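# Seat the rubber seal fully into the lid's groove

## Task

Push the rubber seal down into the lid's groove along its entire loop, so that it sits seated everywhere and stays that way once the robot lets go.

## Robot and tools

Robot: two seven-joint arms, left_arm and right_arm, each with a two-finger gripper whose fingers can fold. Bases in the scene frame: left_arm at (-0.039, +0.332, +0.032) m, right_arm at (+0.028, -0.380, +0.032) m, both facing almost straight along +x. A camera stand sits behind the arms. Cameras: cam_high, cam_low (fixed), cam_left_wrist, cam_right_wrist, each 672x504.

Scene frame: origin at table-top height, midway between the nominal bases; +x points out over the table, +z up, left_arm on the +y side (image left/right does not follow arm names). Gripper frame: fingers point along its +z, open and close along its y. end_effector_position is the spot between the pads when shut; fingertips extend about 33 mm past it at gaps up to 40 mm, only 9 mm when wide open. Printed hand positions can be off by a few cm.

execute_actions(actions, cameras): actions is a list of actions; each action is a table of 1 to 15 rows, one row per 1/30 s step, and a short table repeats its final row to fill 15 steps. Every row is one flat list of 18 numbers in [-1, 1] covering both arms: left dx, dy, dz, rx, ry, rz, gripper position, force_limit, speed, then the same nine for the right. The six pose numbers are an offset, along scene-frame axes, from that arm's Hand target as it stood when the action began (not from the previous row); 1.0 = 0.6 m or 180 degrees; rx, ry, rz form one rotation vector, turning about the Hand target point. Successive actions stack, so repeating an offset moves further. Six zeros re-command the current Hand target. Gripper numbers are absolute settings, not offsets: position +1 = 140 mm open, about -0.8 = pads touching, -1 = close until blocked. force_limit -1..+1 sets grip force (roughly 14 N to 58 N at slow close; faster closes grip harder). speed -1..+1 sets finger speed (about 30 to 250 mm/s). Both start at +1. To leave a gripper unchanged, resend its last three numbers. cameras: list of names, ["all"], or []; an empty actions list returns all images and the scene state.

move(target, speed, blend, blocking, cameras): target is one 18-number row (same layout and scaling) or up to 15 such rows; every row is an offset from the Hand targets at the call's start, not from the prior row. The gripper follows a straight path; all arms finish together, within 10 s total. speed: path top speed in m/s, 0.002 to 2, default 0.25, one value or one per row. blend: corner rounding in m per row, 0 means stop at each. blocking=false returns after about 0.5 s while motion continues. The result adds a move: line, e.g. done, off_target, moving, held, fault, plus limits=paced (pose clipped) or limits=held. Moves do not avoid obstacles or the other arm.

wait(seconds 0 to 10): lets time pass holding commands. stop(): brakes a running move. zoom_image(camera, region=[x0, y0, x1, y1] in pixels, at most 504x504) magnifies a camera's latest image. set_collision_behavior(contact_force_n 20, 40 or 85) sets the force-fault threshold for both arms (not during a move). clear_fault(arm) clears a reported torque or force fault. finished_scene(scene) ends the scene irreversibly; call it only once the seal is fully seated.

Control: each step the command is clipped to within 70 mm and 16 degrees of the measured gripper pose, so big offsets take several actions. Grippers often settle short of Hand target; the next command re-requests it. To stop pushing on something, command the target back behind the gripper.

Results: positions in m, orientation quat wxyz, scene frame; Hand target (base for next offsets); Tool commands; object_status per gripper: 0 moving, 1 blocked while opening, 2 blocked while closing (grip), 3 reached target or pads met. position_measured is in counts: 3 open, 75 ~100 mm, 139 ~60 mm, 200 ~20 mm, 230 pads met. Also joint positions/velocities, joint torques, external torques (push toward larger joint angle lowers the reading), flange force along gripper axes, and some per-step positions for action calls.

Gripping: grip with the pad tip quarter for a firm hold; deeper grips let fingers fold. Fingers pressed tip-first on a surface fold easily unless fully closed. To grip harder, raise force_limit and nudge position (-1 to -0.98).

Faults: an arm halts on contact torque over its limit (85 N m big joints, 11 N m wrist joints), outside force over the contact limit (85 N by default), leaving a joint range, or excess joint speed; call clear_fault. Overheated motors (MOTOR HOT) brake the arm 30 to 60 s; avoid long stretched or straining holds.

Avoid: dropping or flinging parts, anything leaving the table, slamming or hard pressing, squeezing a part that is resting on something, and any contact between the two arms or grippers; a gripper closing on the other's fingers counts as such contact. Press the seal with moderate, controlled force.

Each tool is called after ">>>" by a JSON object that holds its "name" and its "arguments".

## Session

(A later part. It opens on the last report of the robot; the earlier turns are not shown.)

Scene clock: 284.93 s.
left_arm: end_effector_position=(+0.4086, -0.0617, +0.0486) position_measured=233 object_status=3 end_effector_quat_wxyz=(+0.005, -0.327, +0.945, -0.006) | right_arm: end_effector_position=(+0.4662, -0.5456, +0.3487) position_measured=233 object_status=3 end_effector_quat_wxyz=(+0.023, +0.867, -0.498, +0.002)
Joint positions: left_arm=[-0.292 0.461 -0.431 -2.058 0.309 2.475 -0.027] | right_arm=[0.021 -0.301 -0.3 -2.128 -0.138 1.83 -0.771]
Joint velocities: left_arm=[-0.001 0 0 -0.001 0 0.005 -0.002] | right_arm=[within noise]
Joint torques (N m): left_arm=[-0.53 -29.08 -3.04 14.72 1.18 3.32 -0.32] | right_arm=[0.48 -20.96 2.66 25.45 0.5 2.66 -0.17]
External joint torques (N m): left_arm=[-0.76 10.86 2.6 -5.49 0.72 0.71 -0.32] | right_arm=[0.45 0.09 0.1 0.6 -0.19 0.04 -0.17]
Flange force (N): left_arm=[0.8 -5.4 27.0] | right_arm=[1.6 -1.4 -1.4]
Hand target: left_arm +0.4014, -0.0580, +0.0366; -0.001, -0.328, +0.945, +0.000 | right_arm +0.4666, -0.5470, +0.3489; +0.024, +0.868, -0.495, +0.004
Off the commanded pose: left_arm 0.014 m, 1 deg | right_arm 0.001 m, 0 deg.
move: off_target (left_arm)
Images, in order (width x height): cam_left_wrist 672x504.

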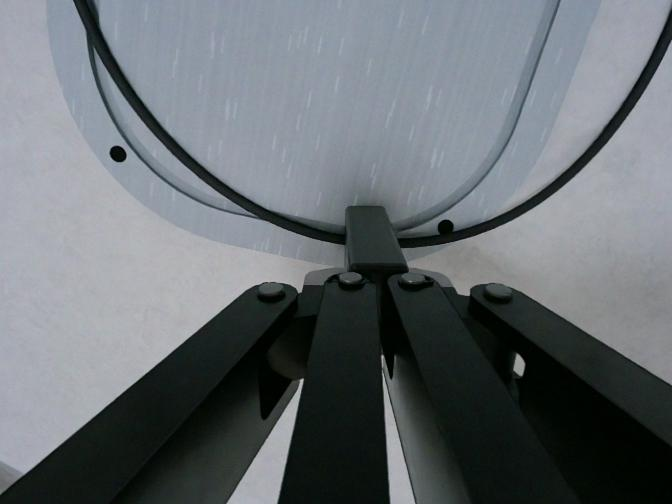

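>>> {"name": "move", "arguments": {"target": [[0,0,0.02,0,0,0,-1,-1,0,0,0,0,0,0,0,-1,-1,0],[-0.003,0.01,0.02,0,0,0,-1,-1,0,0,0,0,0,0,0,-1,-1,0],[-0.003,0.01,0.006,0,0,0,-1,-1,0,0,0,0,0,0,0,-1,-1,0],[-0.026,-0.007,0.006,0,0,0,-1,-1,0,0,0,0,0,0,0,-1,-1,0]], "speed": [0.05,0.05,0.03,0.015], "cameras": ["cam_left_wrist"]}}

>>> {"name": "zoom_image", "arguments": {"camera": "cam_left_wrist", "region": [200, 60, 520, 300]}}

Scene clock: 300.57 s.
left_arm: end_effector_position=(+0.3904, -0.0650, +0.0455) position_measured=233 object_status=3 end_effector_quat_wxyz=(+0.003, -0.325, +0.946, -0.004) | right_arm: end_effector_position=(+0.4662, -0.5456, +0.3487) position_measured=233 object_status=3 end_effector_quat_wxyz=(+0.023, +0.867, -0.498, +0.002)
Joint positions: left_arm=[-0.304 0.445 -0.438 -2.095 0.306 2.49 -0.045] | right_arm=[0.021 -0.301 -0.3 -2.128 -0.138 1.83 -0.771]
Joint velocities: left_arm=[-0.001 0.001 0.001 0.001 0 0.001 -0.007] | right_arm=[within noise]
Joint torques (N m): left_arm=[-0.19 -34.64 -3.96 16.23 0.47 2.26 -0.27] | right_arm=[0.49 -20.93 2.65 25.45 0.5 2.68 -0.23]
External joint torques (N m): left_arm=[-0.27 4.36 1.68 -3.68 0.02 -0.34 -0.27] | right_arm=[0.47 0.02 0.1 0.63 -0.19 0.06 -0.24]
Flange force (N): left_arm=[1.0 2.2 10.2] | right_arm=[1.6 -1.2 -1.4]
Hand target: left_arm +0.3858, -0.0622, +0.0402; -0.001, -0.328, +0.945, +0.000 | right_arm +0.4666, -0.5470, +0.3489; +0.024, +0.868, -0.495, +0.004
Off the commanded pose: left_arm 0.008 m, 1 deg | right_arm 0.001 m, 0 deg.
move: off_target (left_arm)
Images, in order (width x height): cam_left_wrist 672x504.

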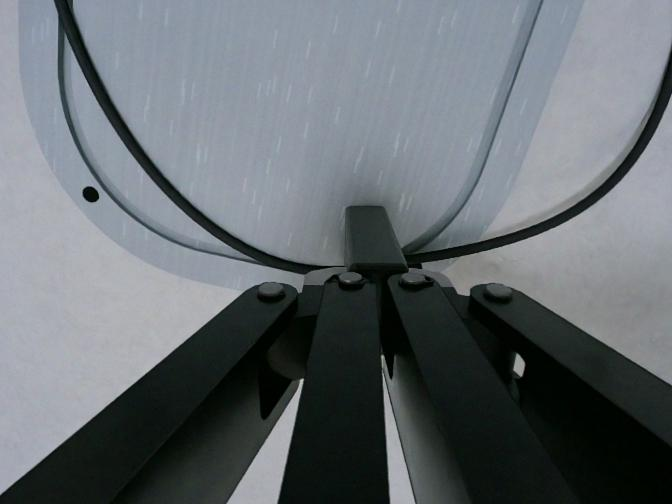

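Scaled by 1.575 from the camera's 672x504 image, which has a finer 960x720 frame.

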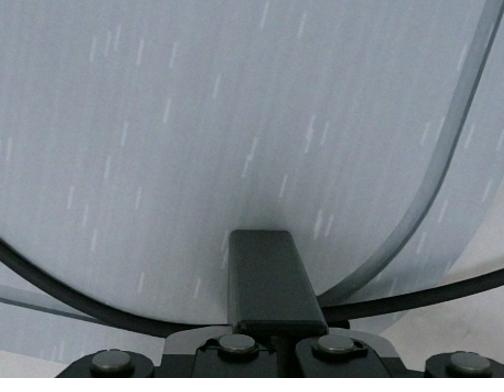

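>>> {"name": "move", "arguments": {"target": [0,0,0.05,0,0,0,-1,-1,0,0,0,0,0,0,0,-1,-1,0], "speed": 0.05, "cameras": ["cam_left_wrist","cam_high"]}}

Scene clock: 315.73 s.
left_arm: end_effector_position=(+0.3862, -0.0626, +0.0695) position_measured=233 object_status=3 end_effector_quat_wxyz=(+0.000, -0.329, +0.944, +0.000) | right_arm: end_effector_position=(+0.4662, -0.5456, +0.3487) position_measured=233 object_status=3 end_effector_quat_wxyz=(+0.023, +0.867, -0.498, +0.002)
Joint positions: left_arm=[-0.277 0.392 -0.472 -2.101 0.271 2.436 -0.033] | right_arm=[0.021 -0.301 -0.3 -2.128 -0.138 1.83 -0.771]
Joint velocities: left_arm=[0 0 -0.002 0.001 0 -0.005 0.004] | right_arm=[within noise]
Joint torques (N m): left_arm=[1.07 -37.38 -5.04 20.18 0.15 2.4 0.28] | right_arm=[0.41 -20.9 2.6 25.51 0.49 2.66 -0.2]
External joint torques (N m): left_arm=[1.11 0.38 0.4 -0.39 -0.34 -0.19 0.28] | right_arm=[0.38 0.23 0.03 0.61 -0.2 0.03 -0.2]
Flange force (N): left_arm=[-2.0 1.8 -0.7] | right_arm=[2.1 -1.6 -1.4]
Hand target: left_arm +0.3858, -0.0622, +0.0702; -0.001, -0.328, +0.945, +0.000 | right_arm +0.4666, -0.5470, +0.3489; +0.024, +0.868, -0.495, +0.004
Off the commanded pose: left_arm 0.001 m, 0 deg | right_arm 0.001 m, 0 deg.
move: done
Images, in order (width x height): cam_high 672x504, cam_left_wrist 672x504.

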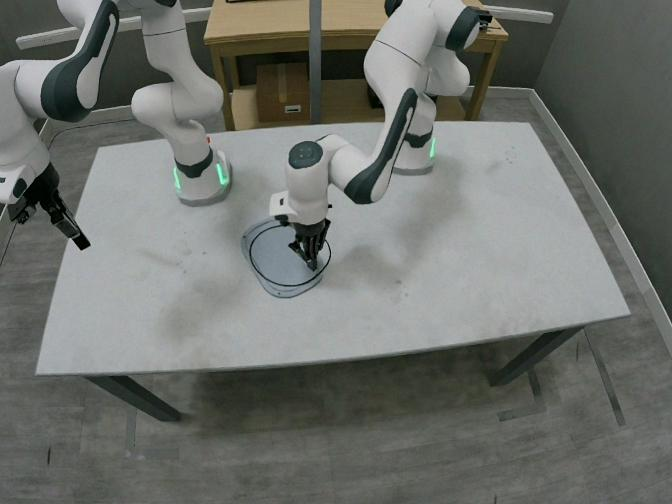

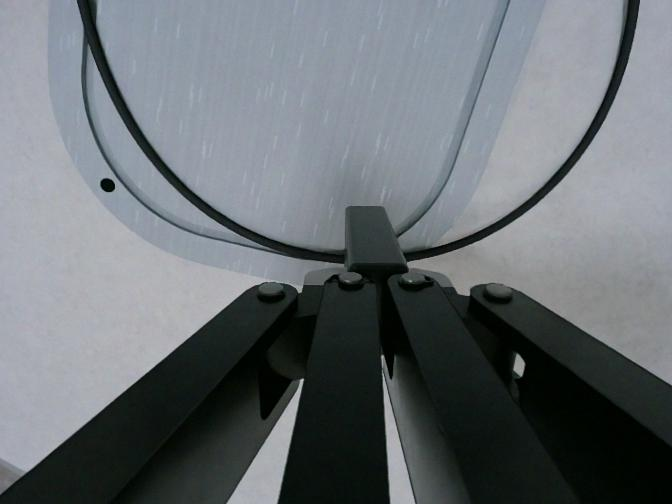

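>>> {"name": "move", "arguments": {"target": [-0.18,-0.12,0.28,0,0,0,-1,-1,0,0,0,0,0,0,0,-1,-1,0], "speed": 0.15, "cameras": ["cam_left_wrist"]}}

Scene clock: 324.63 s.
left_arm: end_effector_position=(+0.2783, -0.1343, +0.2378) position_measured=233 object_status=3 end_effector_quat_wxyz=(+0.001, -0.323, +0.946, +0.000) | right_arm: end_effector_position=(+0.4662, -0.5456, +0.3487) position_measured=233 object_status=3 end_effector_quat_wxyz=(+0.023, +0.867, -0.498, +0.002)
Joint positions: left_arm=[-0.343 0.077 -0.638 -2.027 0.054 2.089 -0.1] | right_arm=[0.021 -0.301 -0.3 -2.128 -0.138 1.83 -0.771]
Joint velocities: left_arm=[-0.001 0 0.001 0 0 -0.003 -0.005] | right_arm=[within noise]
Joint torques (N m): left_arm=[0.55 -28.5 -0.78 24.13 0.26 2.45 -0.24] | right_arm=[0.47 -20.94 2.66 25.46 0.48 2.67 -0.18]
External joint torques (N m): left_arm=[0.58 0.06 0.67 0.08 -0.39 -0.12 -0.24] | right_arm=[0.47 0.08 0.14 0.58 -0.2 0.04 -0.18]
Flange force (N): left_arm=[-0.7 0.2 -0.6] | right_arm=[1.4 -1.3 -1.3]
Hand target: left_arm +0.2778, -0.1342, +0.2382; -0.001, -0.328, +0.945, +0.000 | right_arm +0.4666, -0.5470, +0.3489; +0.024, +0.868, -0.495, +0.004
Off the commanded pose: left_arm 0.001 m, 1 deg | right_arm 0.001 m, 0 deg.
move: done
Images, in order (width x height): cam_left_wrist 672x504.

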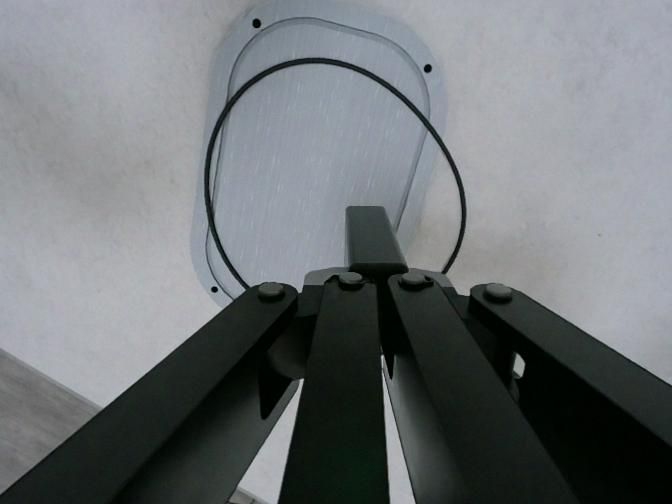

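>>> {"name": "move", "arguments": {"target": [[0.1433,-0.1217,-0.296,0,0,0,-1,-1,0,0,0,0,0,0,0,-1,-1,0],[0.1433,-0.1217,-0.325,0,0,0,-1,-1,0,0,0,0,0,0,0,-1,-1,0],[0.1703,-0.1577,-0.325,0,0,0,-1,-1,0,0,0,0,0,0,0,-1,-1,0],[0.1583,-0.1417,-0.325,0,0,0,-1,-1,0,0,0,0,0,0,0,-1,-1,0],[-0.0,0,0,0,0,0,-1,-1,0,0,0,0,0,0,0,-1,-1,0]], "speed": [0.1,0.04,0.02,0.03,0.12], "cameras": ["cam_left_wrist"]}}

>>> {"name": "move", "arguments": {"target": [0,0,0.0,0,0,0,-1,-1,0,0,0,0,0,0,0,-1,-1,0], "cameras": ["cam_left_wrist"]}}

Scene clock: 345.73 s.
left_arm: end_effector_position=(+0.2785, -0.1351, +0.2380) position_measured=233 object_status=3 end_effector_quat_wxyz=(+0.000, -0.330, +0.944, +0.000) | right_arm: end_effector_position=(+0.4662, -0.5456, +0.3487) position_measured=233 object_status=3 end_effector_quat_wxyz=(+0.023, +0.867, -0.498, +0.002)
Joint positions: left_arm=[-0.384 0.076 -0.596 -2.025 0.05 2.088 -0.111] | right_arm=[0.021 -0.301 -0.3 -2.128 -0.138 1.83 -0.771]
Joint velocities: left_arm=[0 0 0.001 0.001 0.001 -0.002 0.006] | right_arm=[within noise]
Joint torques (N m): left_arm=[1 -29.7 -0.83 23.35 0.25 2.42 0.25] | right_arm=[0.53 -20.93 2.68 25.52 0.47 2.67 -0.21]
External joint torques (N m): left_arm=[1.06 -0.31 0.55 -0.73 -0.4 -0.16 0.25] | right_arm=[0.51 0.09 0.13 0.68 -0.22 0.05 -0.22]
Flange force (N): left_arm=[-2.4 5.4 -0.2] | right_arm=[1.8 -1.5 -1.5]
Hand target: left_arm +0.2778, -0.1342, +0.2382; -0.001, -0.328, +0.945, +0.000 | right_arm +0.4666, -0.5470, +0.3489; +0.024, +0.868, -0.495, +0.004
Off the commanded pose: left_arm 0.001 m, 0 deg | right_arm 0.001 m, 0 deg.
move: done
Images, in order (width x height): cam_left_wrist 672x504.

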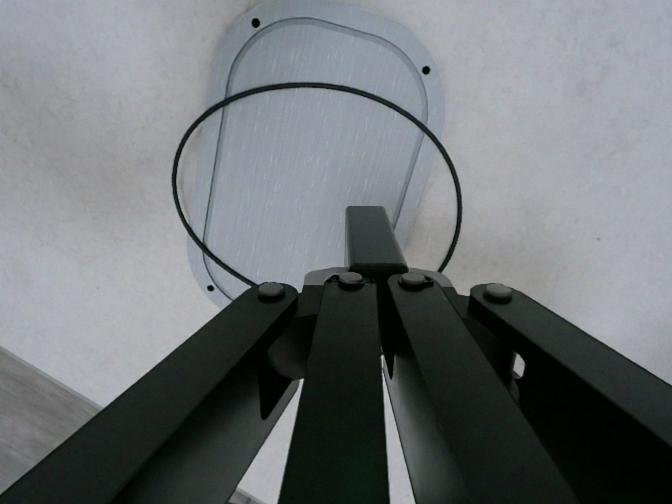

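Scene clock: 346.23 s.
left_arm: end_effector_position=(+0.2784, -0.1351, +0.2380) position_measured=233 object_status=3 end_effector_quat_wxyz=(+0.000, -0.329, +0.944, +0.000) | right_arm: end_effector_position=(+0.4662, -0.5456, +0.3487) position_measured=233 object_status=3 end_effector_quat_wxyz=(+0.023, +0.867, -0.498, +0.002)
Joint positions: left_arm=[-0.384 0.076 -0.596 -2.025 0.05 2.088 -0.109] | right_arm=[0.021 -0.301 -0.3 -2.128 -0.138 1.83 -0.771]
Joint torques (N m): left_arm=[0.92 -29.69 -0.84 23.42 0.26 2.42 0.13] | right_arm=[0.45 -20.87 2.69 25.4 0.49 2.67 -0.21]
External joint torques (N m): left_arm=[0.91 -0.36 0.47 -0.62 -0.39 -0.15 0.13] | right_arm=[0.4 0.17 0.1 0.5 -0.2 0.04 -0.21]
Flange force (N): left_arm=[-1.9 4.9 -0.3] | right_arm=[1.6 -1.3 -1.1]
Hand target: left_arm +0.2778, -0.1342, +0.2382; -0.001, -0.328, +0.945, +0.000 | right_arm +0.4666, -0.5470, +0.3489; +0.024, +0.868, -0.495, +0.004
Off the commanded pose: left_arm 0.001 m, 0 deg | right_arm 0.001 m, 0 deg.
move: done
Images, in order (width x height): cam_left_wrist 672x504.

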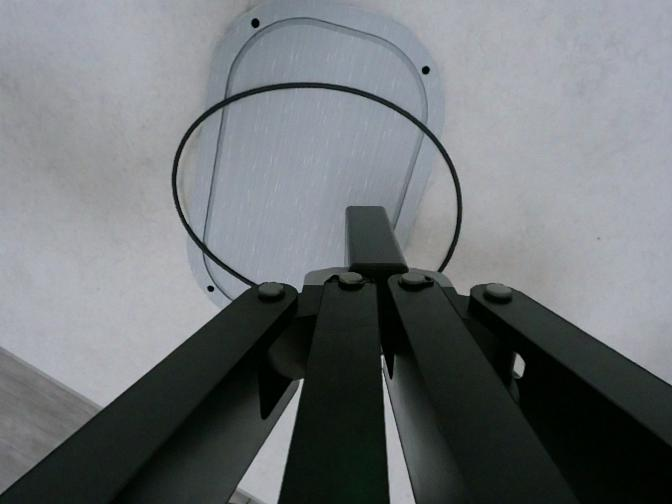

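>>> {"name": "move", "arguments": {"target": [[-0.07,0.166,-0.28,0,0,0,-1,-1,0,0,0,0,0,0,0,-1,-1,0],[-0.07,0.166,-0.3213,0,0,0,-1,-1,0,0,0,0,0,0,0,-1,-1,0],[-0.03,0.1127,-0.3213,0,0,0,-1,-1,0,0,0,0,0,0,0,-1,-1,0],[-0.036,0.1207,-0.3213,0,0,0,-1,-1,0,0,0,0,0,0,0,-1,-1,0],[0,0,0,0,0,0,-1,-1,0,0,0,0,0,0,0,-1,-1,0]], "speed": [0.1,0.04,0.02,0.03,0.12], "cameras": ["cam_left_wrist"]}}

Scene clock: 365.37 s.
left_arm: end_effector_position=(+0.2796, -0.1337, +0.2386) position_measured=233 object_status=3 end_effector_quat_wxyz=(+0.001, -0.328, +0.945, -0.001) | right_arm: end_effector_position=(+0.4662, -0.5456, +0.3487) position_measured=233 object_status=3 end_effector_quat_wxyz=(+0.023, +0.867, -0.498, +0.002)
Joint positions: left_arm=[-0.416 0.071 -0.561 -2.027 0.046 2.089 -0.102] | right_arm=[0.021 -0.301 -0.3 -2.128 -0.138 1.83 -0.771]
Joint velocities: left_arm=[0.002 -0.001 -0.003 0 0 -0.005 0] | right_arm=[within noise]
Joint torques (N m): left_arm=[0.27 -29.04 -1.17 24.26 0.52 2.49 -0.05] | right_arm=[0.51 -20.89 2.67 25.47 0.49 2.66 -0.19]
External joint torques (N m): left_arm=[0.37 0.81 0.09 0.15 -0.13 -0.1 -0.05] | right_arm=[0.56 0.1 0.21 0.6 -0.19 0.03 -0.19]
Flange force (N): left_arm=[-0.1 -3.0 0.3] | right_arm=[1.5 -1.5 -1.4]
Hand target: left_arm +0.2778, -0.1342, +0.2382; -0.001, -0.328, +0.945, +0.000 | right_arm +0.4666, -0.5470, +0.3489; +0.024, +0.868, -0.495, +0.004
Off the commanded pose: left_arm 0.002 m, 0 deg | right_arm 0.001 m, 0 deg.
move: done
Images, in order (width x height): cam_left_wrist 672x504.

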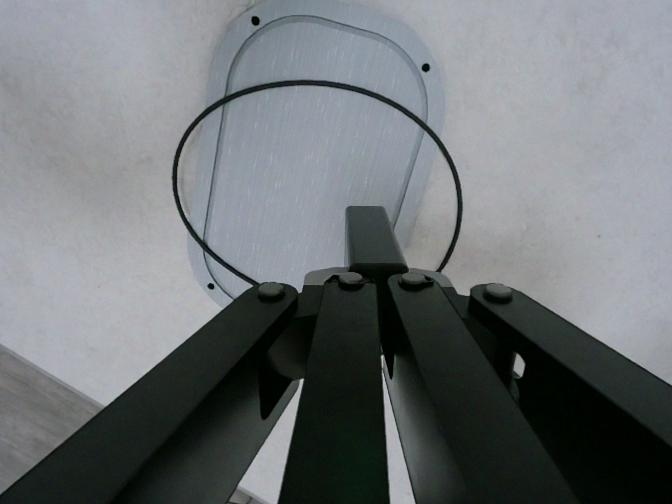

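>>> {"name": "move", "arguments": {"target": [[-0.07,0.166,-0.28,0,0,0,-1,-1,0,0,0,0,0,0,0,-1,-1,0],[-0.07,0.166,-0.3313,0,0,0,-1,-1,0,0,0,0,0,0,0,-1,-1,0],[-0.040,0.126,-0.3313,0,0,0,-1,-1,0,0,0,0,0,0,0,-1,-1,0],[-0.046,0.134,-0.3213,0,0,0,-1,-1,0,0,0,0,0,0,0,-1,-1,0],[0,0,0,0,0,0,-1,-1,0,0,0,0,0,0,0,-1,-1,0]], "speed": [0.1,0.04,0.02,0.03,0.12], "cameras": ["cam_left_wrist"]}}

Scene clock: 382.07 s.
left_arm: end_effector_position=(+0.2793, -0.1339, +0.2386) position_measured=233 object_status=3 end_effector_quat_wxyz=(+0.000, -0.327, +0.945, -0.001) | right_arm: end_effector_position=(+0.4662, -0.5456, +0.3487) position_measured=233 object_status=3 end_effector_quat_wxyz=(+0.023, +0.867, -0.498, +0.002)
Joint positions: left_arm=[-0.441 0.07 -0.535 -2.027 0.041 2.089 -0.096] | right_arm=[0.021 -0.301 -0.3 -2.128 -0.138 1.83 -0.771]
Joint velocities: left_arm=[-0.001 0 0.001 -0.001 -0.001 -0.003 0] | right_arm=[within noise]
Joint torques (N m): left_arm=[0.17 -29.4 -0.98 24.23 0.78 2.45 -0.2] | right_arm=[0.43 -20.92 2.63 25.44 0.48 2.65 -0.19]
External joint torques (N m): left_arm=[0.29 0.89 0.23 0.08 0.13 -0.14 -0.2] | right_arm=[0.39 0.18 0.06 0.56 -0.21 0.03 -0.2]
Flange force (N): left_arm=[0.2 -3.8 0.7] | right_arm=[1.8 -1.4 -1.3]
Hand target: left_arm +0.2778, -0.1342, +0.2382; -0.001, -0.328, +0.945, +0.000 | right_arm +0.4666, -0.5470, +0.3489; +0.024, +0.868, -0.495, +0.004
Off the commanded pose: left_arm 0.002 m, 0 deg | right_arm 0.001 m, 0 deg.
move: done
Images, in order (width x height): cam_left_wrist 672x504.

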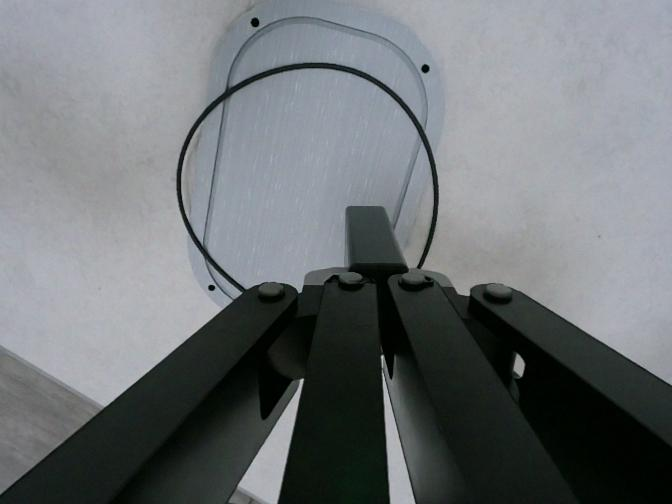

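>>> {"name": "move", "arguments": {"target": [0.22,0.12,-0.22,0,0,0,-1,-1,0,0,0,0,0,0,0,-1,-1,0], "speed": 0.12, "cameras": ["cam_left_wrist"]}}

Scene clock: 388.53 s.
left_arm: end_effector_position=(+0.4086, -0.0616, +0.1061) position_measured=233 object_status=3 end_effector_quat_wxyz=(-0.002, -0.332, +0.943, +0.002) | right_arm: end_effector_position=(+0.4662, -0.5456, +0.3487) position_measured=233 object_status=3 end_effector_quat_wxyz=(+0.023, +0.867, -0.498, +0.002)
Joint positions: left_arm=[-0.326 0.354 -0.406 -2.024 0.188 2.338 0.047] | right_arm=[0.021 -0.301 -0.3 -2.128 -0.138 1.83 -0.771]
Joint velocities: left_arm=[0.001 0.001 0 0 0.002 0.001 0.005] | right_arm=[within noise]
Joint torques (N m): left_arm=[0.69 -37.97 -3.87 21.89 1.21 2.84 0.22] | right_arm=[0.49 -20.95 2.66 25.47 0.5 2.67 -0.2]
External joint torques (N m): left_arm=[0.85 0.77 0.49 0.17 0.67 0.3 0.22] | right_arm=[0.47 0.05 0.11 0.62 -0.19 0.04 -0.21]
Flange force (N): left_arm=[-1.9 -2.1 2.3] | right_arm=[1.6 -1.3 -1.4]
Hand target: left_arm +0.4098, -0.0622, +0.1062; -0.001, -0.328, +0.945, +0.000 | right_arm +0.4666, -0.5470, +0.3489; +0.024, +0.868, -0.495, +0.004
Off the commanded pose: left_arm 0.001 m, 1 deg | right_arm 0.001 m, 0 deg.
move: done
Images, in order (width x height): cam_left_wrist 672x504.

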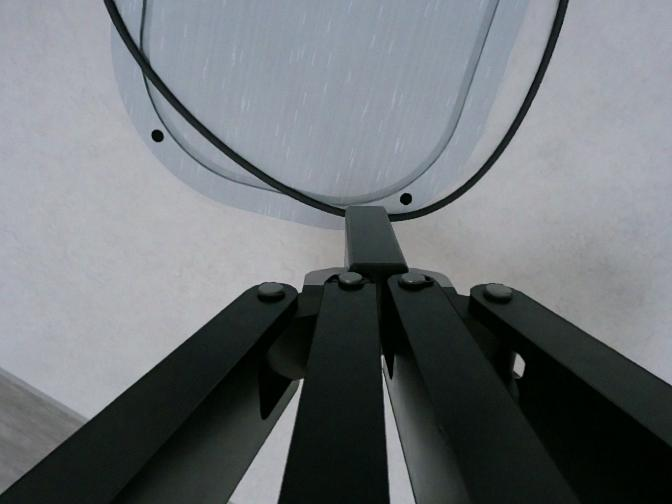

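>>> {"name": "move", "arguments": {"target": [[-0.0198,0.0855,-0.07,0,0,0,-1,-1,0,0,0,0,0,0,0,-1,-1,0],[-0.0198,0.0855,-0.1003,0,0,0,-1,-1,0,0,0,0,0,0,0,-1,-1,0],[-0.0315,0.0457,-0.1003,0,0,0,-1,-1,0,0,0,0,0,0,0,-1,-1,0],[-0.029,0.0537,-0.1003,0,0,0,-1,-1,0,0,0,0,0,0,0,-1,-1,0],[0,0,0,0,0,0,-1,-1,0,0,0,0,0,0,0,-1,-1,0]], "speed": [0.1,0.04,0.015,0.03,0.1], "cameras": ["cam_left_wrist"]}}

Scene clock: 402.80 s.
left_arm: end_effector_position=(+0.4103, -0.0623, +0.1061) position_measured=233 object_status=3 end_effector_quat_wxyz=(+0.001, -0.328, +0.945, +0.000) | right_arm: end_effector_position=(+0.4662, -0.5456, +0.3487) position_measured=233 object_status=3 end_effector_quat_wxyz=(+0.023, +0.867, -0.498, +0.002)
Joint positions: left_arm=[-0.335 0.354 -0.397 -2.024 0.19 2.344 0.053] | right_arm=[0.021 -0.301 -0.3 -2.128 -0.138 1.83 -0.771]
Joint velocities: left_arm=[0.001 0.001 -0.001 0.002 0.001 -0.003 0.001] | right_arm=[within noise]
Joint torques (N m): left_arm=[1.04 -38.47 -3.91 21.94 0.23 2.39 0.14] | right_arm=[0.49 -20.92 2.68 25.46 0.49 2.67 -0.2]
External joint torques (N m): left_arm=[0.74 0.28 -0.05 0.2 -0.3 -0.15 0.14] | right_arm=[0.5 0.15 0.15 0.57 -0.19 0.05 -0.2]
Flange force (N): left_arm=[-1.3 -0.6 -0.6] | right_arm=[1.6 -1.5 -1.3]
Hand target: left_arm +0.4098, -0.0622, +0.1062; -0.001, -0.328, +0.945, +0.000 | right_arm +0.4666, -0.5470, +0.3489; +0.024, +0.868, -0.495, +0.004
Off the commanded pose: left_arm 0.000 m, 0 deg | right_arm 0.001 m, 0 deg.
move: done
Images, in order (width x height): cam_left_wrist 672x504.

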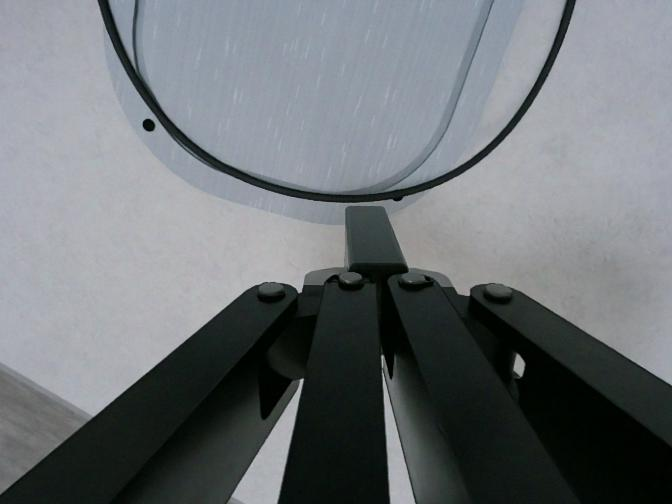

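>>> {"name": "zoom_image", "arguments": {"camera": "cam_left_wrist", "region": [90, 30, 510, 250]}}

Scaled by 1.200 from the camera's 672x504 image, which has a finer 960x720 frame.

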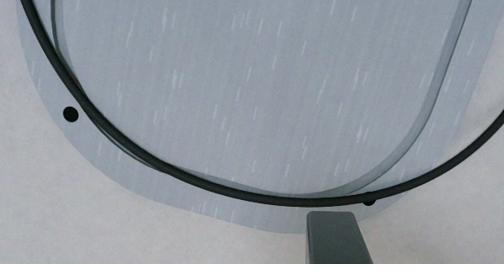

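>>> {"name": "move", "arguments": {"target": [[0.037,-0.0735,-0.077,0,0,0,-1,-1,0,0,0,0,0,0,0,-1,-1,0],[0.037,-0.0735,-0.11,0,0,0,-1,-1,0,0,0,0,0,0,0,-1,-1,0]], "speed": [0.1,0.03], "cameras": ["cam_left_wrist"]}}

>>> {"name": "move", "arguments": {"target": [0,0,0.033,0,0,0,-1,-1,0,0,0,0,0,0,0,-1,-1,0], "speed": 0.03, "cameras": ["cam_left_wrist"]}}

Scene clock: 415.50 s.
left_arm: end_effector_position=(+0.4359, -0.1069, +0.0480) position_measured=233 object_status=3 end_effector_quat_wxyz=(+0.002, -0.327, +0.945, -0.003) | right_arm: end_effector_position=(+0.4662, -0.5456, +0.3487) position_measured=233 object_status=3 end_effector_quat_wxyz=(+0.023, +0.867, -0.498, +0.002)
Joint positions: left_arm=[-0.442 0.576 -0.323 -1.839 0.254 2.381 -0.003] | right_arm=[0.021 -0.301 -0.3 -2.128 -0.138 1.83 -0.771]
Joint velocities: left_arm=[-0.001 0.001 0.002 0.001 0 0.004 0.001] | right_arm=[within noise]
Joint torques (N m): left_arm=[-0.78 -38.35 -3.88 18.77 0.87 3.21 -0.28] | right_arm=[0.53 -20.94 2.71 25.46 0.49 2.66 -0.15]
External joint torques (N m): left_arm=[-0.78 7.09 1.51 -2.53 0.36 0.62 -0.28] | right_arm=[0.53 0.12 0.19 0.6 -0.2 0.03 -0.15]
Flange force (N): left_arm=[0.4 -7.0 15.3] | right_arm=[1.4 -1.5 -1.4]
Hand target: left_arm +0.4320, -0.1063, +0.0402; -0.001, -0.328, +0.945, +0.000 | right_arm +0.4666, -0.5470, +0.3489; +0.024, +0.868, -0.495, +0.004
Off the commanded pose: left_arm 0.009 m, 0 deg | right_arm 0.001 m, 0 deg.
move: off_target (left_arm)
Images, in order (width x height): cam_left_wrist 672x504.

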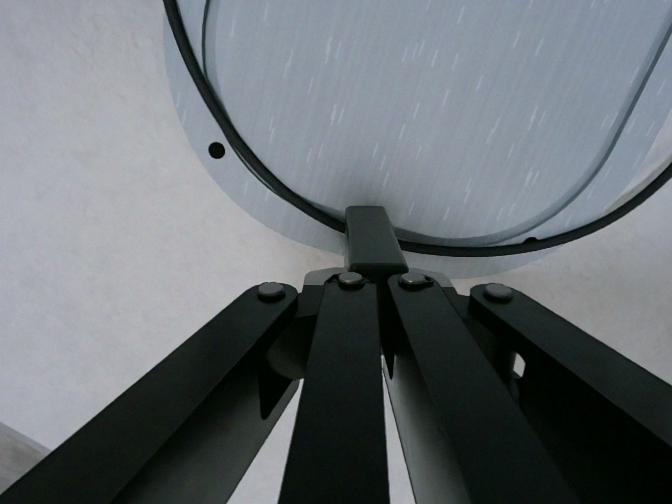

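Scene clock: 416.63 s.
left_arm: end_effector_position=(+0.4325, -0.1066, +0.0592) position_measured=233 object_status=3 end_effector_quat_wxyz=(+0.000, -0.328, +0.945, +0.000) | right_arm: end_effector_position=(+0.4662, -0.5456, +0.3487) position_measured=233 object_status=3 end_effector_quat_wxyz=(+0.023, +0.867, -0.498, +0.002)
Joint positions: left_arm=[-0.437 0.554 -0.334 -1.841 0.247 2.355 -0.003] | right_arm=[0.021 -0.301 -0.3 -2.128 -0.138 1.83 -0.771]
Joint velocities: left_arm=[0.001 -0.001 0 0.001 -0.001 -0.004 -0.001] | right_arm=[within noise]
Joint torques (N m): left_arm=[0.94 -44.75 -5.09 21.19 0.19 2.45 0.1] | right_arm=[0.51 -20.89 2.74 25.41 0.47 2.68 -0.18]
External joint torques (N m): left_arm=[1 0.37 0.33 -0.39 -0.35 -0.14 0.1] | right_arm=[0.5 0.26 0.19 0.46 -0.22 0.04 -0.18]
Flange force (N): left_arm=[-1.4 1.5 -0.1] | right_arm=[1.5 -1.5 -1.0]
Hand target: left_arm +0.4320, -0.1063, +0.0600; -0.001, -0.328, +0.945, +0.000 | right_arm +0.4666, -0.5470, +0.3489; +0.024, +0.868, -0.495, +0.004
Off the commanded pose: left_arm 0.001 m, 0 deg | right_arm 0.001 m, 0 deg.
move: done
Images, in order (width x height): cam_left_wrist 672x504.

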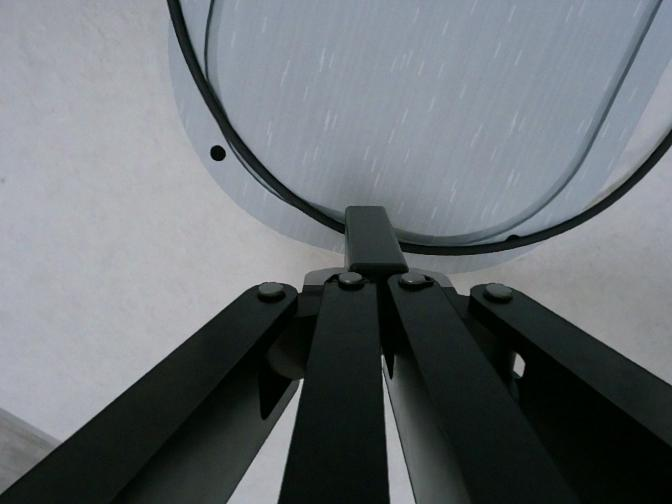

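>>> {"name": "move", "arguments": {"target": [[0.03,0.0225,0,0,0,0,-1,-1,0,0,0,0,0,0,0,-1,-1,0],[0.03,0.0225,-0.0253,0,0,0,-1,-1,0,0,0,0,0,0,0,-1,-1,0],[0.0175,0.013,-0.0253,0,0,0,-1,-1,0,0,0,0,0,0,0,-1,-1,0],[0.03,0.0225,-0.022,0,0,0,-1,-1,0,0,0,0,0,0,0,-1,-1,0],[0.03,0.0225,0,0,0,0,-1,-1,0,0,0,0,0,0,0,-1,-1,0]], "speed": [0.05,0.04,0.015,0.03,0.05], "cameras": ["cam_left_wrist"]}}

>>> {"name": "zoom_image", "arguments": {"camera": "cam_left_wrist", "region": [150, 60, 550, 270]}}

Scene clock: 430.20 s.
left_arm: end_effector_position=(+0.4503, -0.0930, +0.0592) position_measured=233 object_status=3 end_effector_quat_wxyz=(+0.000, -0.329, +0.944, +0.000) | right_arm: end_effector_position=(+0.4662, -0.5456, +0.3487) position_measured=233 object_status=3 end_effector_quat_wxyz=(+0.023, +0.867, -0.498, +0.002)
Joint positions: left_arm=[-0.399 0.566 -0.34 -1.822 0.254 2.346 0.025] | right_arm=[0.021 -0.301 -0.3 -2.128 -0.138 1.83 -0.771]
Joint velocities: left_arm=[0.001 0.001 -0.002 -0.001 -0.001 -0.004 0] | right_arm=[within noise]
Joint torques (N m): left_arm=[0.97 -44.88 -5.53 21.25 0.38 2.4 0.24] | right_arm=[0.51 -20.93 2.66 25.45 0.5 2.66 -0.16]
External joint torques (N m): left_arm=[0.9 0.51 -0.01 -0.36 -0.15 -0.17 0.24] | right_arm=[0.56 0.13 0.19 0.58 -0.18 0.04 -0.17]
Flange force (N): left_arm=[-1.4 1.0 0.0] | right_arm=[1.5 -1.6 -1.3]
Hand target: left_arm +0.4500, -0.0928, +0.0600; -0.001, -0.328, +0.945, +0.000 | right_arm +0.4666, -0.5470, +0.3489; +0.024, +0.868, -0.495, +0.004
Off the commanded pose: left_arm 0.001 m, 0 deg | right_arm 0.001 m, 0 deg.
move: done
Images, in order (width x height): cam_left_wrist 672x504.

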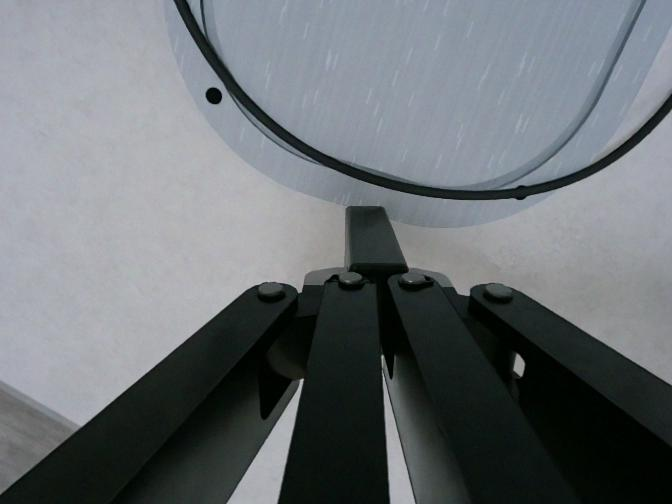

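Scaled by 1.260 from the camera's 672x504 image, which has a finer 960x720 frame.

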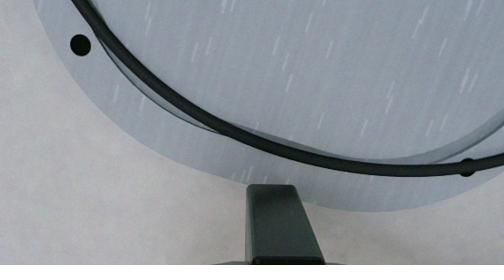

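>>> {"name": "move", "arguments": {"target": [[-0.0225,-0.0385,0,0,0,0,-1,-1,0,0,0,0,0,0,0,-1,-1,0],[-0.0232,-0.0385,-0.033,0,0,0,-1,-1,0,0,0,0,0,0,0,-1,-1,0]], "speed": [0.05,0.03], "cameras": ["cam_left_wrist"]}}

Scene clock: 437.47 s.
left_arm: end_effector_position=(+0.4365, -0.1172, +0.0451) position_measured=233 object_status=3 end_effector_quat_wxyz=(-0.001, -0.326, +0.945, -0.001) | right_arm: end_effector_position=(+0.4662, -0.5456, +0.3487) position_measured=233 object_status=3 end_effector_quat_wxyz=(+0.023, +0.867, -0.498, +0.002)
Joint positions: left_arm=[-0.457 0.605 -0.322 -1.798 0.256 2.362 -0.009] | right_arm=[0.021 -0.301 -0.3 -2.128 -0.138 1.83 -0.771]
Joint velocities: left_arm=[-0.002 0 0.002 0 0.001 0.005 0] | right_arm=[within noise]
Joint torques (N m): left_arm=[0.7 -41.72 -3.72 19.86 1.05 3.23 -0.27] | right_arm=[0.45 -20.94 2.68 25.44 0.49 2.67 -0.24]
External joint torques (N m): left_arm=[0.64 4.7 1.83 -1.61 0.52 0.65 -0.27] | right_arm=[0.39 0.05 0.08 0.6 -0.21 0.05 -0.24]
Flange force (N): left_arm=[-1.1 -3.7 10.6] | right_arm=[1.6 -1.2 -1.3]
Hand target: left_arm +0.4361, -0.1159, +0.0402; -0.001, -0.328, +0.945, +0.000 | right_arm +0.4666, -0.5470, +0.3489; +0.024, +0.868, -0.495, +0.004
Off the commanded pose: left_arm 0.005 m, 0 deg | right_arm 0.001 m, 0 deg.
move: off_target (left_arm)
Images, in order (width x height): cam_left_wrist 672x504.

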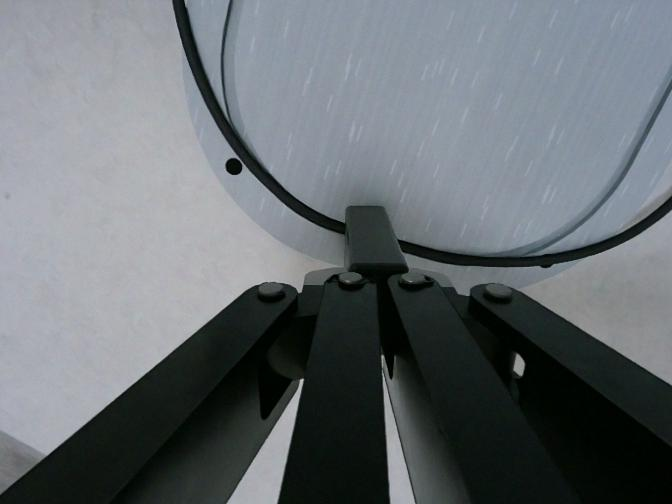

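>>> {"name": "move", "arguments": {"target": [[0,0,0.02,0,0,0,-1,-1,0,0,0,0,0,0,0,-1,-1,0],[0.0047,-0.0256,0.02,0,0,0,-1,-1,0,0,0,0,0,0,0,-1,-1,0],[0.0037,-0.0256,-0.001,0,0,0,-1,-1,0,0,0,0,0,0,0,-1,-1,0]], "speed": [0.05,0.05,0.03], "cameras": ["cam_left_wrist"]}}

>>> {"name": "move", "arguments": {"target": [[0,0,0.02,0,0,0,-1,-1,0,0,0,0,0,0,0,-1,-1,0],[-0.0127,0.048,0.02,0,0,0,-1,-1,0,0,0,0,0,0,0,-1,-1,0],[-0.0137,0.048,-0.00,0,0,0,-1,-1,0,0,0,0,0,0,0,-1,-1,0]], "speed": [0.05,0.05,0.03], "cameras": ["cam_left_wrist"]}}

Scene clock: 447.30 s.
left_arm: end_effector_position=(+0.4395, -0.1320, +0.0449) position_measured=233 object_status=3 end_effector_quat_wxyz=(+0.000, -0.326, +0.945, -0.001) | right_arm: end_effector_position=(+0.4662, -0.5456, +0.3487) position_measured=233 object_status=3 end_effector_quat_wxyz=(+0.023, +0.867, -0.498, +0.002)
Joint positions: left_arm=[-0.486 0.636 -0.312 -1.741 0.255 2.339 -0.019] | right_arm=[0.021 -0.301 -0.3 -2.128 -0.138 1.83 -0.771]
Joint velocities: left_arm=[-0.003 0 0.002 -0.001 0.002 0.005 -0.002] | right_arm=[within noise]
Joint torques (N m): left_arm=[0.17 -42.45 -3.93 20.08 0.93 3.23 -0.27] | right_arm=[0.49 -20.85 2.64 25.43 0.5 2.67 -0.2]
External joint torques (N m): left_arm=[0.21 5.17 1.75 -1.68 0.4 0.64 -0.27] | right_arm=[0.48 0.23 0.11 0.55 -0.2 0.04 -0.2]
Flange force (N): left_arm=[-0.7 -5.0 11.1] | right_arm=[1.8 -1.6 -1.2]
Hand target: left_arm +0.4383, -0.1312, +0.0396; -0.001, -0.328, +0.945, +0.000 | right_arm +0.4666, -0.5470, +0.3489; +0.024, +0.868, -0.495, +0.004
Off the commanded pose: left_arm 0.006 m, 0 deg | right_arm 0.001 m, 0 deg.
move: off_target (left_arm)
Images, in order (width x height): cam_left_wrist 672x504.

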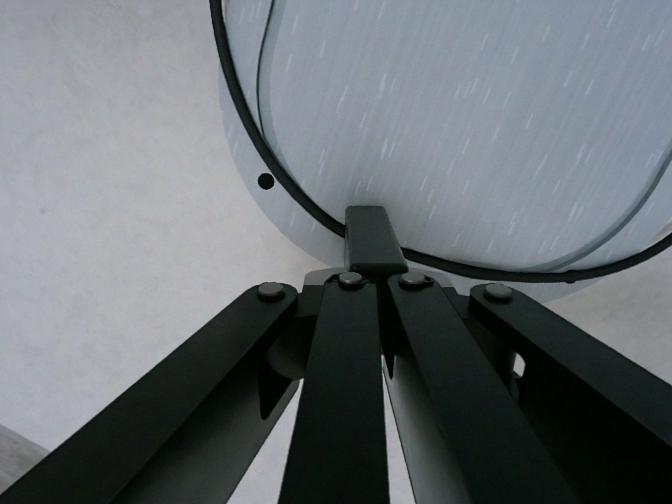

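Scene clock: 449.73 s.
left_arm: end_effector_position=(+0.4313, -0.1038, +0.0451) position_measured=233 object_status=3 end_effector_quat_wxyz=(+0.000, -0.329, +0.944, -0.001) | right_arm: end_effector_position=(+0.4662, -0.5456, +0.3487) position_measured=233 object_status=3 end_effector_quat_wxyz=(+0.023, +0.867, -0.498, +0.002)
Joint positions: left_arm=[-0.436 0.571 -0.328 -1.857 0.255 2.389 -0.009] | right_arm=[0.021 -0.301 -0.3 -2.128 -0.138 1.83 -0.771]
Joint velocities: left_arm=[-0.001 0 0 0 0.001 0.004 0] | right_arm=[within noise]
Joint torques (N m): left_arm=[0.1 -40.03 -3.52 19.35 1.29 3.19 -0.07] | right_arm=[0.52 -20.9 2.68 25.43 0.48 2.66 -0.25]
External joint torques (N m): left_arm=[0.12 5.04 1.93 -1.77 0.78 0.61 -0.07] | right_arm=[0.57 0.19 0.22 0.51 -0.21 0.03 -0.25]
Flange force (N): left_arm=[-0.9 -4.5 11.8] | right_arm=[1.5 -1.5 -1.2]
Hand target: left_arm +0.4301, -0.1024, +0.0396; -0.001, -0.328, +0.945, +0.000 | right_arm +0.4666, -0.5470, +0.3489; +0.024, +0.868, -0.495, +0.004
Off the commanded pose: left_arm 0.006 m, 0 deg | right_arm 0.001 m, 0 deg.
move: off_target (left_arm)
Images, in order (width x height): cam_left_wrist 672x504.

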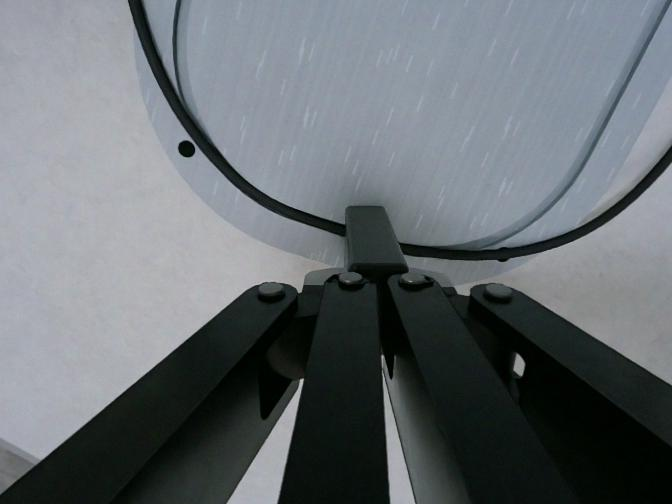

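>>> {"name": "move", "arguments": {"target": [[0,0,0.025,0,0,0,-1,-1,0,0,0,0,0,0,0,-1,-1,0],[-0.0113,0.029,0.025,0,0,0,-1,-1,0,0,0,0,0,0,0,-1,-1,0],[-0.0113,0.029,-0.00,0,0,0,-1,-1,0,0,0,0,0,0,0,-1,-1,0]], "speed": [0.05,0.05,0.03], "cameras": ["cam_left_wrist"]}}

>>> {"name": "zoom_image", "arguments": {"camera": "cam_left_wrist", "region": [150, 60, 550, 270]}}

Scene clock: 457.50 s.
left_arm: end_effector_position=(+0.4250, -0.0861, +0.0453) position_measured=233 object_status=3 end_effector_quat_wxyz=(+0.000, -0.328, +0.945, -0.002) | right_arm: end_effector_position=(+0.4662, -0.5456, +0.3487) position_measured=233 object_status=3 end_effector_quat_wxyz=(+0.023, +0.867, -0.498, +0.002)
Joint positions: left_arm=[-0.401 0.53 -0.343 -1.929 0.259 2.42 0.001] | right_arm=[0.021 -0.301 -0.3 -2.128 -0.138 1.83 -0.771]
Joint velocities: left_arm=[-0.001 0.001 0.001 0 -0.001 0.004 0] | right_arm=[within noise]
Joint torques (N m): left_arm=[-0.23 -38.02 -3.5 19.03 1.24 3.2 -0.12] | right_arm=[0.5 -20.95 2.68 25.44 0.49 2.66 -0.2]
External joint torques (N m): left_arm=[-0.29 5.24 1.73 -1.58 0.75 0.65 -0.12] | right_arm=[0.53 0.04 0.19 0.6 -0.2 0.04 -0.21]
Flange force (N): left_arm=[-0.5 -6.1 12.9] | right_arm=[1.4 -1.3 -1.4]
Hand target: left_arm +0.4233, -0.0850, +0.0396; -0.001, -0.328, +0.945, +0.000 | right_arm +0.4666, -0.5470, +0.3489; +0.024, +0.868, -0.495, +0.004
Off the commanded pose: left_arm 0.006 m, 0 deg | right_arm 0.001 m, 0 deg.
move: off_target (left_arm)
Images, in order (width x height): cam_left_wrist 672x504.

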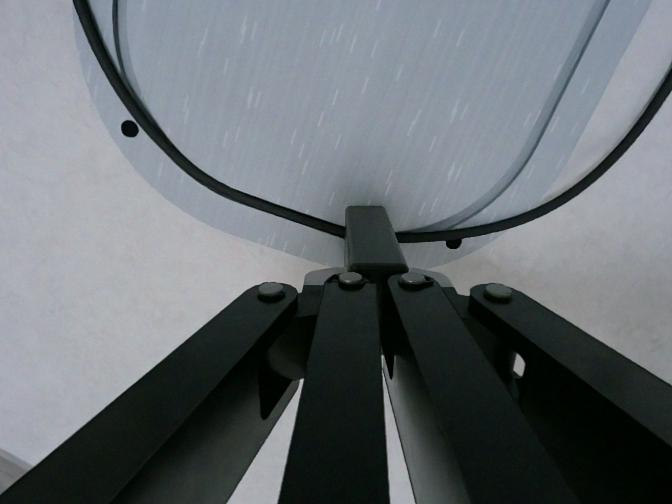

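Scaled by 1.260 from the camera's 672x504 image, which has a finer 960x720 frame.

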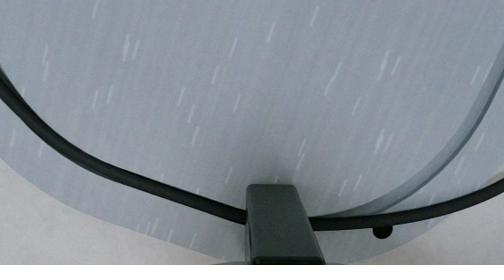

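>>> {"name": "move", "arguments": {"target": [[0,0,0.025,0,0,0,-1,-1,0,0,0,0,0,0,0,-1,-1,0],[-0.006,0.0247,0.025,0,0,0,-1,-1,0,0,0,0,0,0,0,-1,-1,0],[-0.006,0.0247,0.003,0,0,0,-1,-1,0,0,0,0,0,0,0,-1,-1,0],[-0.018,0.0157,0.001,0,0,0,-1,-1,0,0,0,0,0,0,0,-1,-1,0],[-0.0123,0.0207,0.02,0,0,0,-1,-1,0,0,0,0,0,0,0,-1,-1,0],[-0.0123,0.0207,0,0,0,0,-1,-1,0,0,0,0,0,0,0,-1,-1,0]], "speed": [0.05,0.05,0.03,0.015,0.05,0.03], "cameras": ["cam_left_wrist"]}}

>>> {"name": "zoom_image", "arguments": {"camera": "cam_left_wrist", "region": [150, 60, 550, 270]}}

Scene clock: 470.10 s.
left_arm: end_effector_position=(+0.4173, -0.0741, +0.0453) position_measured=233 object_status=3 end_effector_quat_wxyz=(+0.000, -0.328, +0.945, -0.002) | right_arm: end_effector_position=(+0.4662, -0.5456, +0.3487) position_measured=233 object_status=3 end_effector_quat_wxyz=(+0.023, +0.867, -0.498, +0.002)
Joint positions: left_arm=[-0.378 0.497 -0.355 -1.986 0.259 2.444 0.005] | right_arm=[0.021 -0.301 -0.3 -2.128 -0.138 1.83 -0.771]
Joint velocities: left_arm=[-0.003 -0.001 0.002 -0.001 0 0.004 0.001] | right_arm=[within noise]
Joint torques (N m): left_arm=[0.12 -36.47 -3.05 18.76 1.28 3.15 -0.1] | right_arm=[0.46 -20.93 2.7 25.41 0.49 2.66 -0.17]
External joint torques (N m): left_arm=[0.01 5.71 2.03 -1.73 0.8 0.58 -0.1] | right_arm=[0.45 -0.02 0.15 0.6 -0.2 0.04 -0.17]
Flange force (N): left_arm=[-1.2 -6.7 14.3] | right_arm=[1.2 -1.2 -1.4]
Hand target: left_arm +0.4160, -0.0726, +0.0396; -0.001, -0.328, +0.945, +0.000 | right_arm +0.4666, -0.5470, +0.3489; +0.024, +0.868, -0.495, +0.004
Off the commanded pose: left_arm 0.006 m, 0 deg | right_arm 0.001 m, 0 deg.
move: off_target (left_arm)
Images, in order (width x height): cam_left_wrist 672x504.

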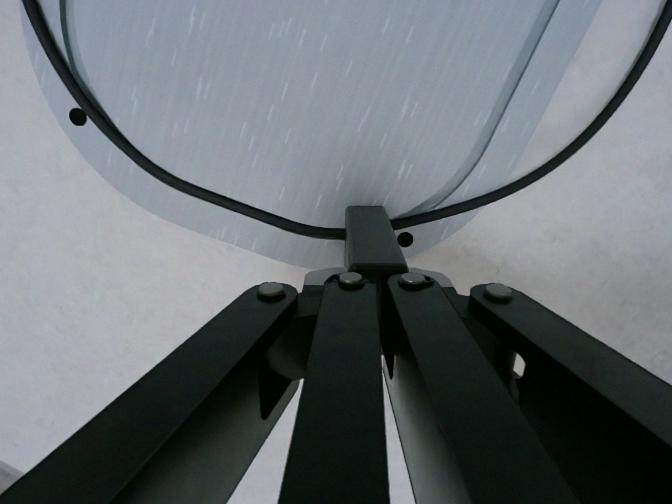

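Scaled by 1.260 from the camera's 672x504 image, which has a finer 960x720 frame.

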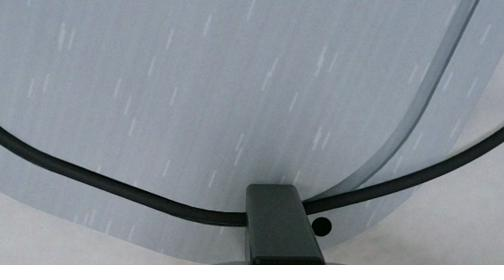

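>>> {"name": "move", "arguments": {"target": [[0,0,0.025,0,0,0,-1,-1,0,0,0,0,0,0,0,-1,-1,0],[-0.0135,0.0263,0.025,0,0,0,-1,-1,0,0,0,0,0,0,0,-1,-1,0],[-0.0135,0.0263,0.003,0,0,0,-1,-1,0,0,0,0,0,0,0,-1,-1,0],[-0.0233,0.0033,0.001,0,0,0,-1,-1,0,0,0,0,0,0,0,-1,-1,0],[-0.0188,0.014,0.02,0,0,0,-1,-1,0,0,0,0,0,0,0,-1,-1,0],[-0.0188,0.014,0,0,0,0,-1,-1,0,0,0,0,0,0,0,-1,-1,0]], "speed": [0.05,0.05,0.03,0.015,0.05,0.03], "cameras": ["cam_left_wrist"]}}

>>> {"name": "zoom_image", "arguments": {"camera": "cam_left_wrist", "region": [150, 60, 550, 270]}}

Scene clock: 482.63 s.
left_arm: end_effector_position=(+0.4049, -0.0685, +0.0454) position_measured=233 object_status=3 end_effector_quat_wxyz=(+0.000, -0.327, +0.945, -0.003) | right_arm: end_effector_position=(+0.4662, -0.5456, +0.3487) position_measured=233 object_status=3 end_effector_quat_wxyz=(+0.023, +0.867, -0.498, +0.002)
Joint positions: left_arm=[-0.372 0.465 -0.361 -2.042 0.252 2.47 0.003] | right_arm=[0.021 -0.301 -0.3 -2.128 -0.138 1.83 -0.771]
Joint velocities: left_arm=[-0.004 0 0.003 0 0.001 0.002 0] | right_arm=[within noise]
Joint torques (N m): left_arm=[1.42 -34.96 -1.25 17.85 1.52 2.95 -0.08] | right_arm=[0.47 -20.93 2.64 25.5 0.49 2.67 -0.21]
External joint torques (N m): left_arm=[1.52 6.04 3.76 -2.43 1.05 0.36 -0.08] | right_arm=[0.46 0.12 0.1 0.61 -0.2 0.05 -0.22]
Flange force (N): left_arm=[-3.4 -4.3 15.8] | right_arm=[1.7 -1.4 -1.4]
Hand target: left_arm +0.4047, -0.0642, +0.0396; -0.001, -0.328, +0.945, +0.000 | right_arm +0.4666, -0.5470, +0.3489; +0.024, +0.868, -0.495, +0.004
Off the commanded pose: left_arm 0.007 m, 0 deg | right_arm 0.001 m, 0 deg.
move: off_target (left_arm)
Images, in order (width x height): cam_left_wrist 672x504.

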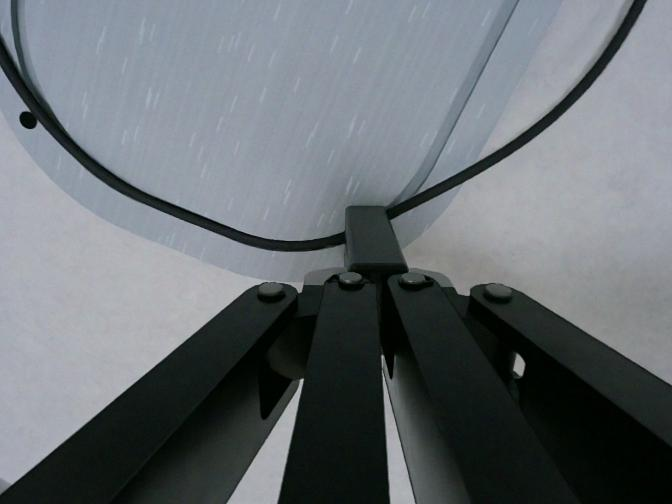

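Scaled by 1.260 from the camera's 672x504 image, which has a finer 960x720 frame.

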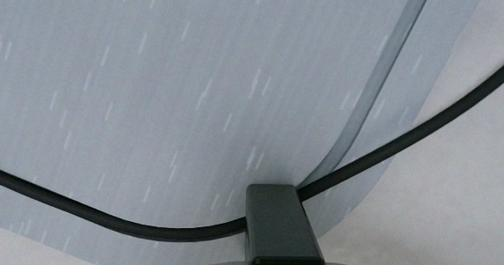

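>>> {"name": "move", "arguments": {"target": [[0,0,0.025,0,0,0,-1,-1,0,0,0,0,0,0,0,-1,-1,0],[-0.0398,0.0253,0.025,0,0,0,-1,-1,0,0,0,0,0,0,0,-1,-1,0],[-0.0398,0.0253,0.003,0,0,0,-1,-1,0,0,0,0,0,0,0,-1,-1,0],[-0.0372,-0.004,0.001,0,0,0,-1,-1,0,0,0,0,0,0,0,-1,-1,0],[-0.0365,0.0048,0.02,0,0,0,-1,-1,0,0,0,0,0,0,0,-1,-1,0],[-0.0365,0.0048,0,0,0,0,-1,-1,0,0,0,0,0,0,0,-1,-1,0]], "speed": [0.05,0.05,0.03,0.015,0.05,0.03], "cameras": ["cam_left_wrist"]}}

>>> {"name": "zoom_image", "arguments": {"camera": "cam_left_wrist", "region": [150, 60, 550, 270]}}

Scene clock: 496.53 s.
left_arm: end_effector_position=(+0.3856, -0.0643, +0.0481) position_measured=233 object_status=3 end_effector_quat_wxyz=(+0.002, -0.327, +0.945, -0.004) | right_arm: end_effector_position=(+0.4662, -0.5456, +0.3487) position_measured=233 object_status=3 end_effector_quat_wxyz=(+0.023, +0.867, -0.498, +0.002)
Joint positions: left_arm=[-0.386 0.416 -0.36 -2.112 0.24 2.498 -0.011] | right_arm=[0.021 -0.301 -0.3 -2.128 -0.138 1.83 -0.771]
Joint velocities: left_arm=[-0.002 0 0.003 -0.001 0 0.004 0] | right_arm=[within noise]
Joint torques (N m): left_arm=[0.11 -30.83 -1.87 17.12 1.36 3.23 -0.14] | right_arm=[0.47 -20.9 2.67 25.48 0.5 2.65 -0.21]
External joint torques (N m): left_arm=[0.21 8.29 2.57 -2.76 0.91 0.65 -0.14] | right_arm=[0.49 0.25 0.17 0.58 -0.19 0.03 -0.22]
Flange force (N): left_arm=[-1.6 -9.0 21.5] | right_arm=[1.9 -1.7 -1.3]
Hand target: left_arm +0.3828, -0.0613, +0.0396; -0.001, -0.328, +0.945, +0.000 | right_arm +0.4666, -0.5470, +0.3489; +0.024, +0.868, -0.495, +0.004
Off the commanded pose: left_arm 0.010 m, 1 deg | right_arm 0.001 m, 0 deg.
move: off_target (left_arm)
Images, in order (width x height): cam_left_wrist 672x504.

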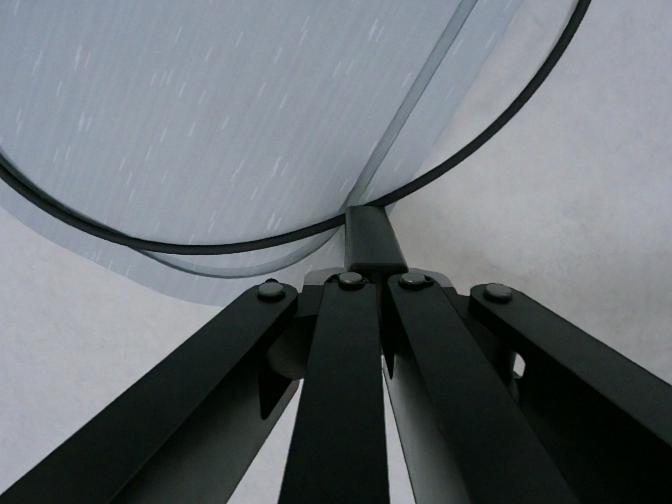

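Scaled by 1.260 from the camera's 672x504 image, which has a finer 960x720 frame.

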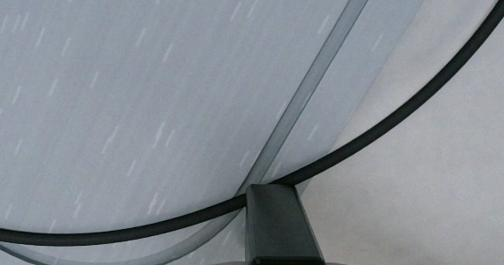

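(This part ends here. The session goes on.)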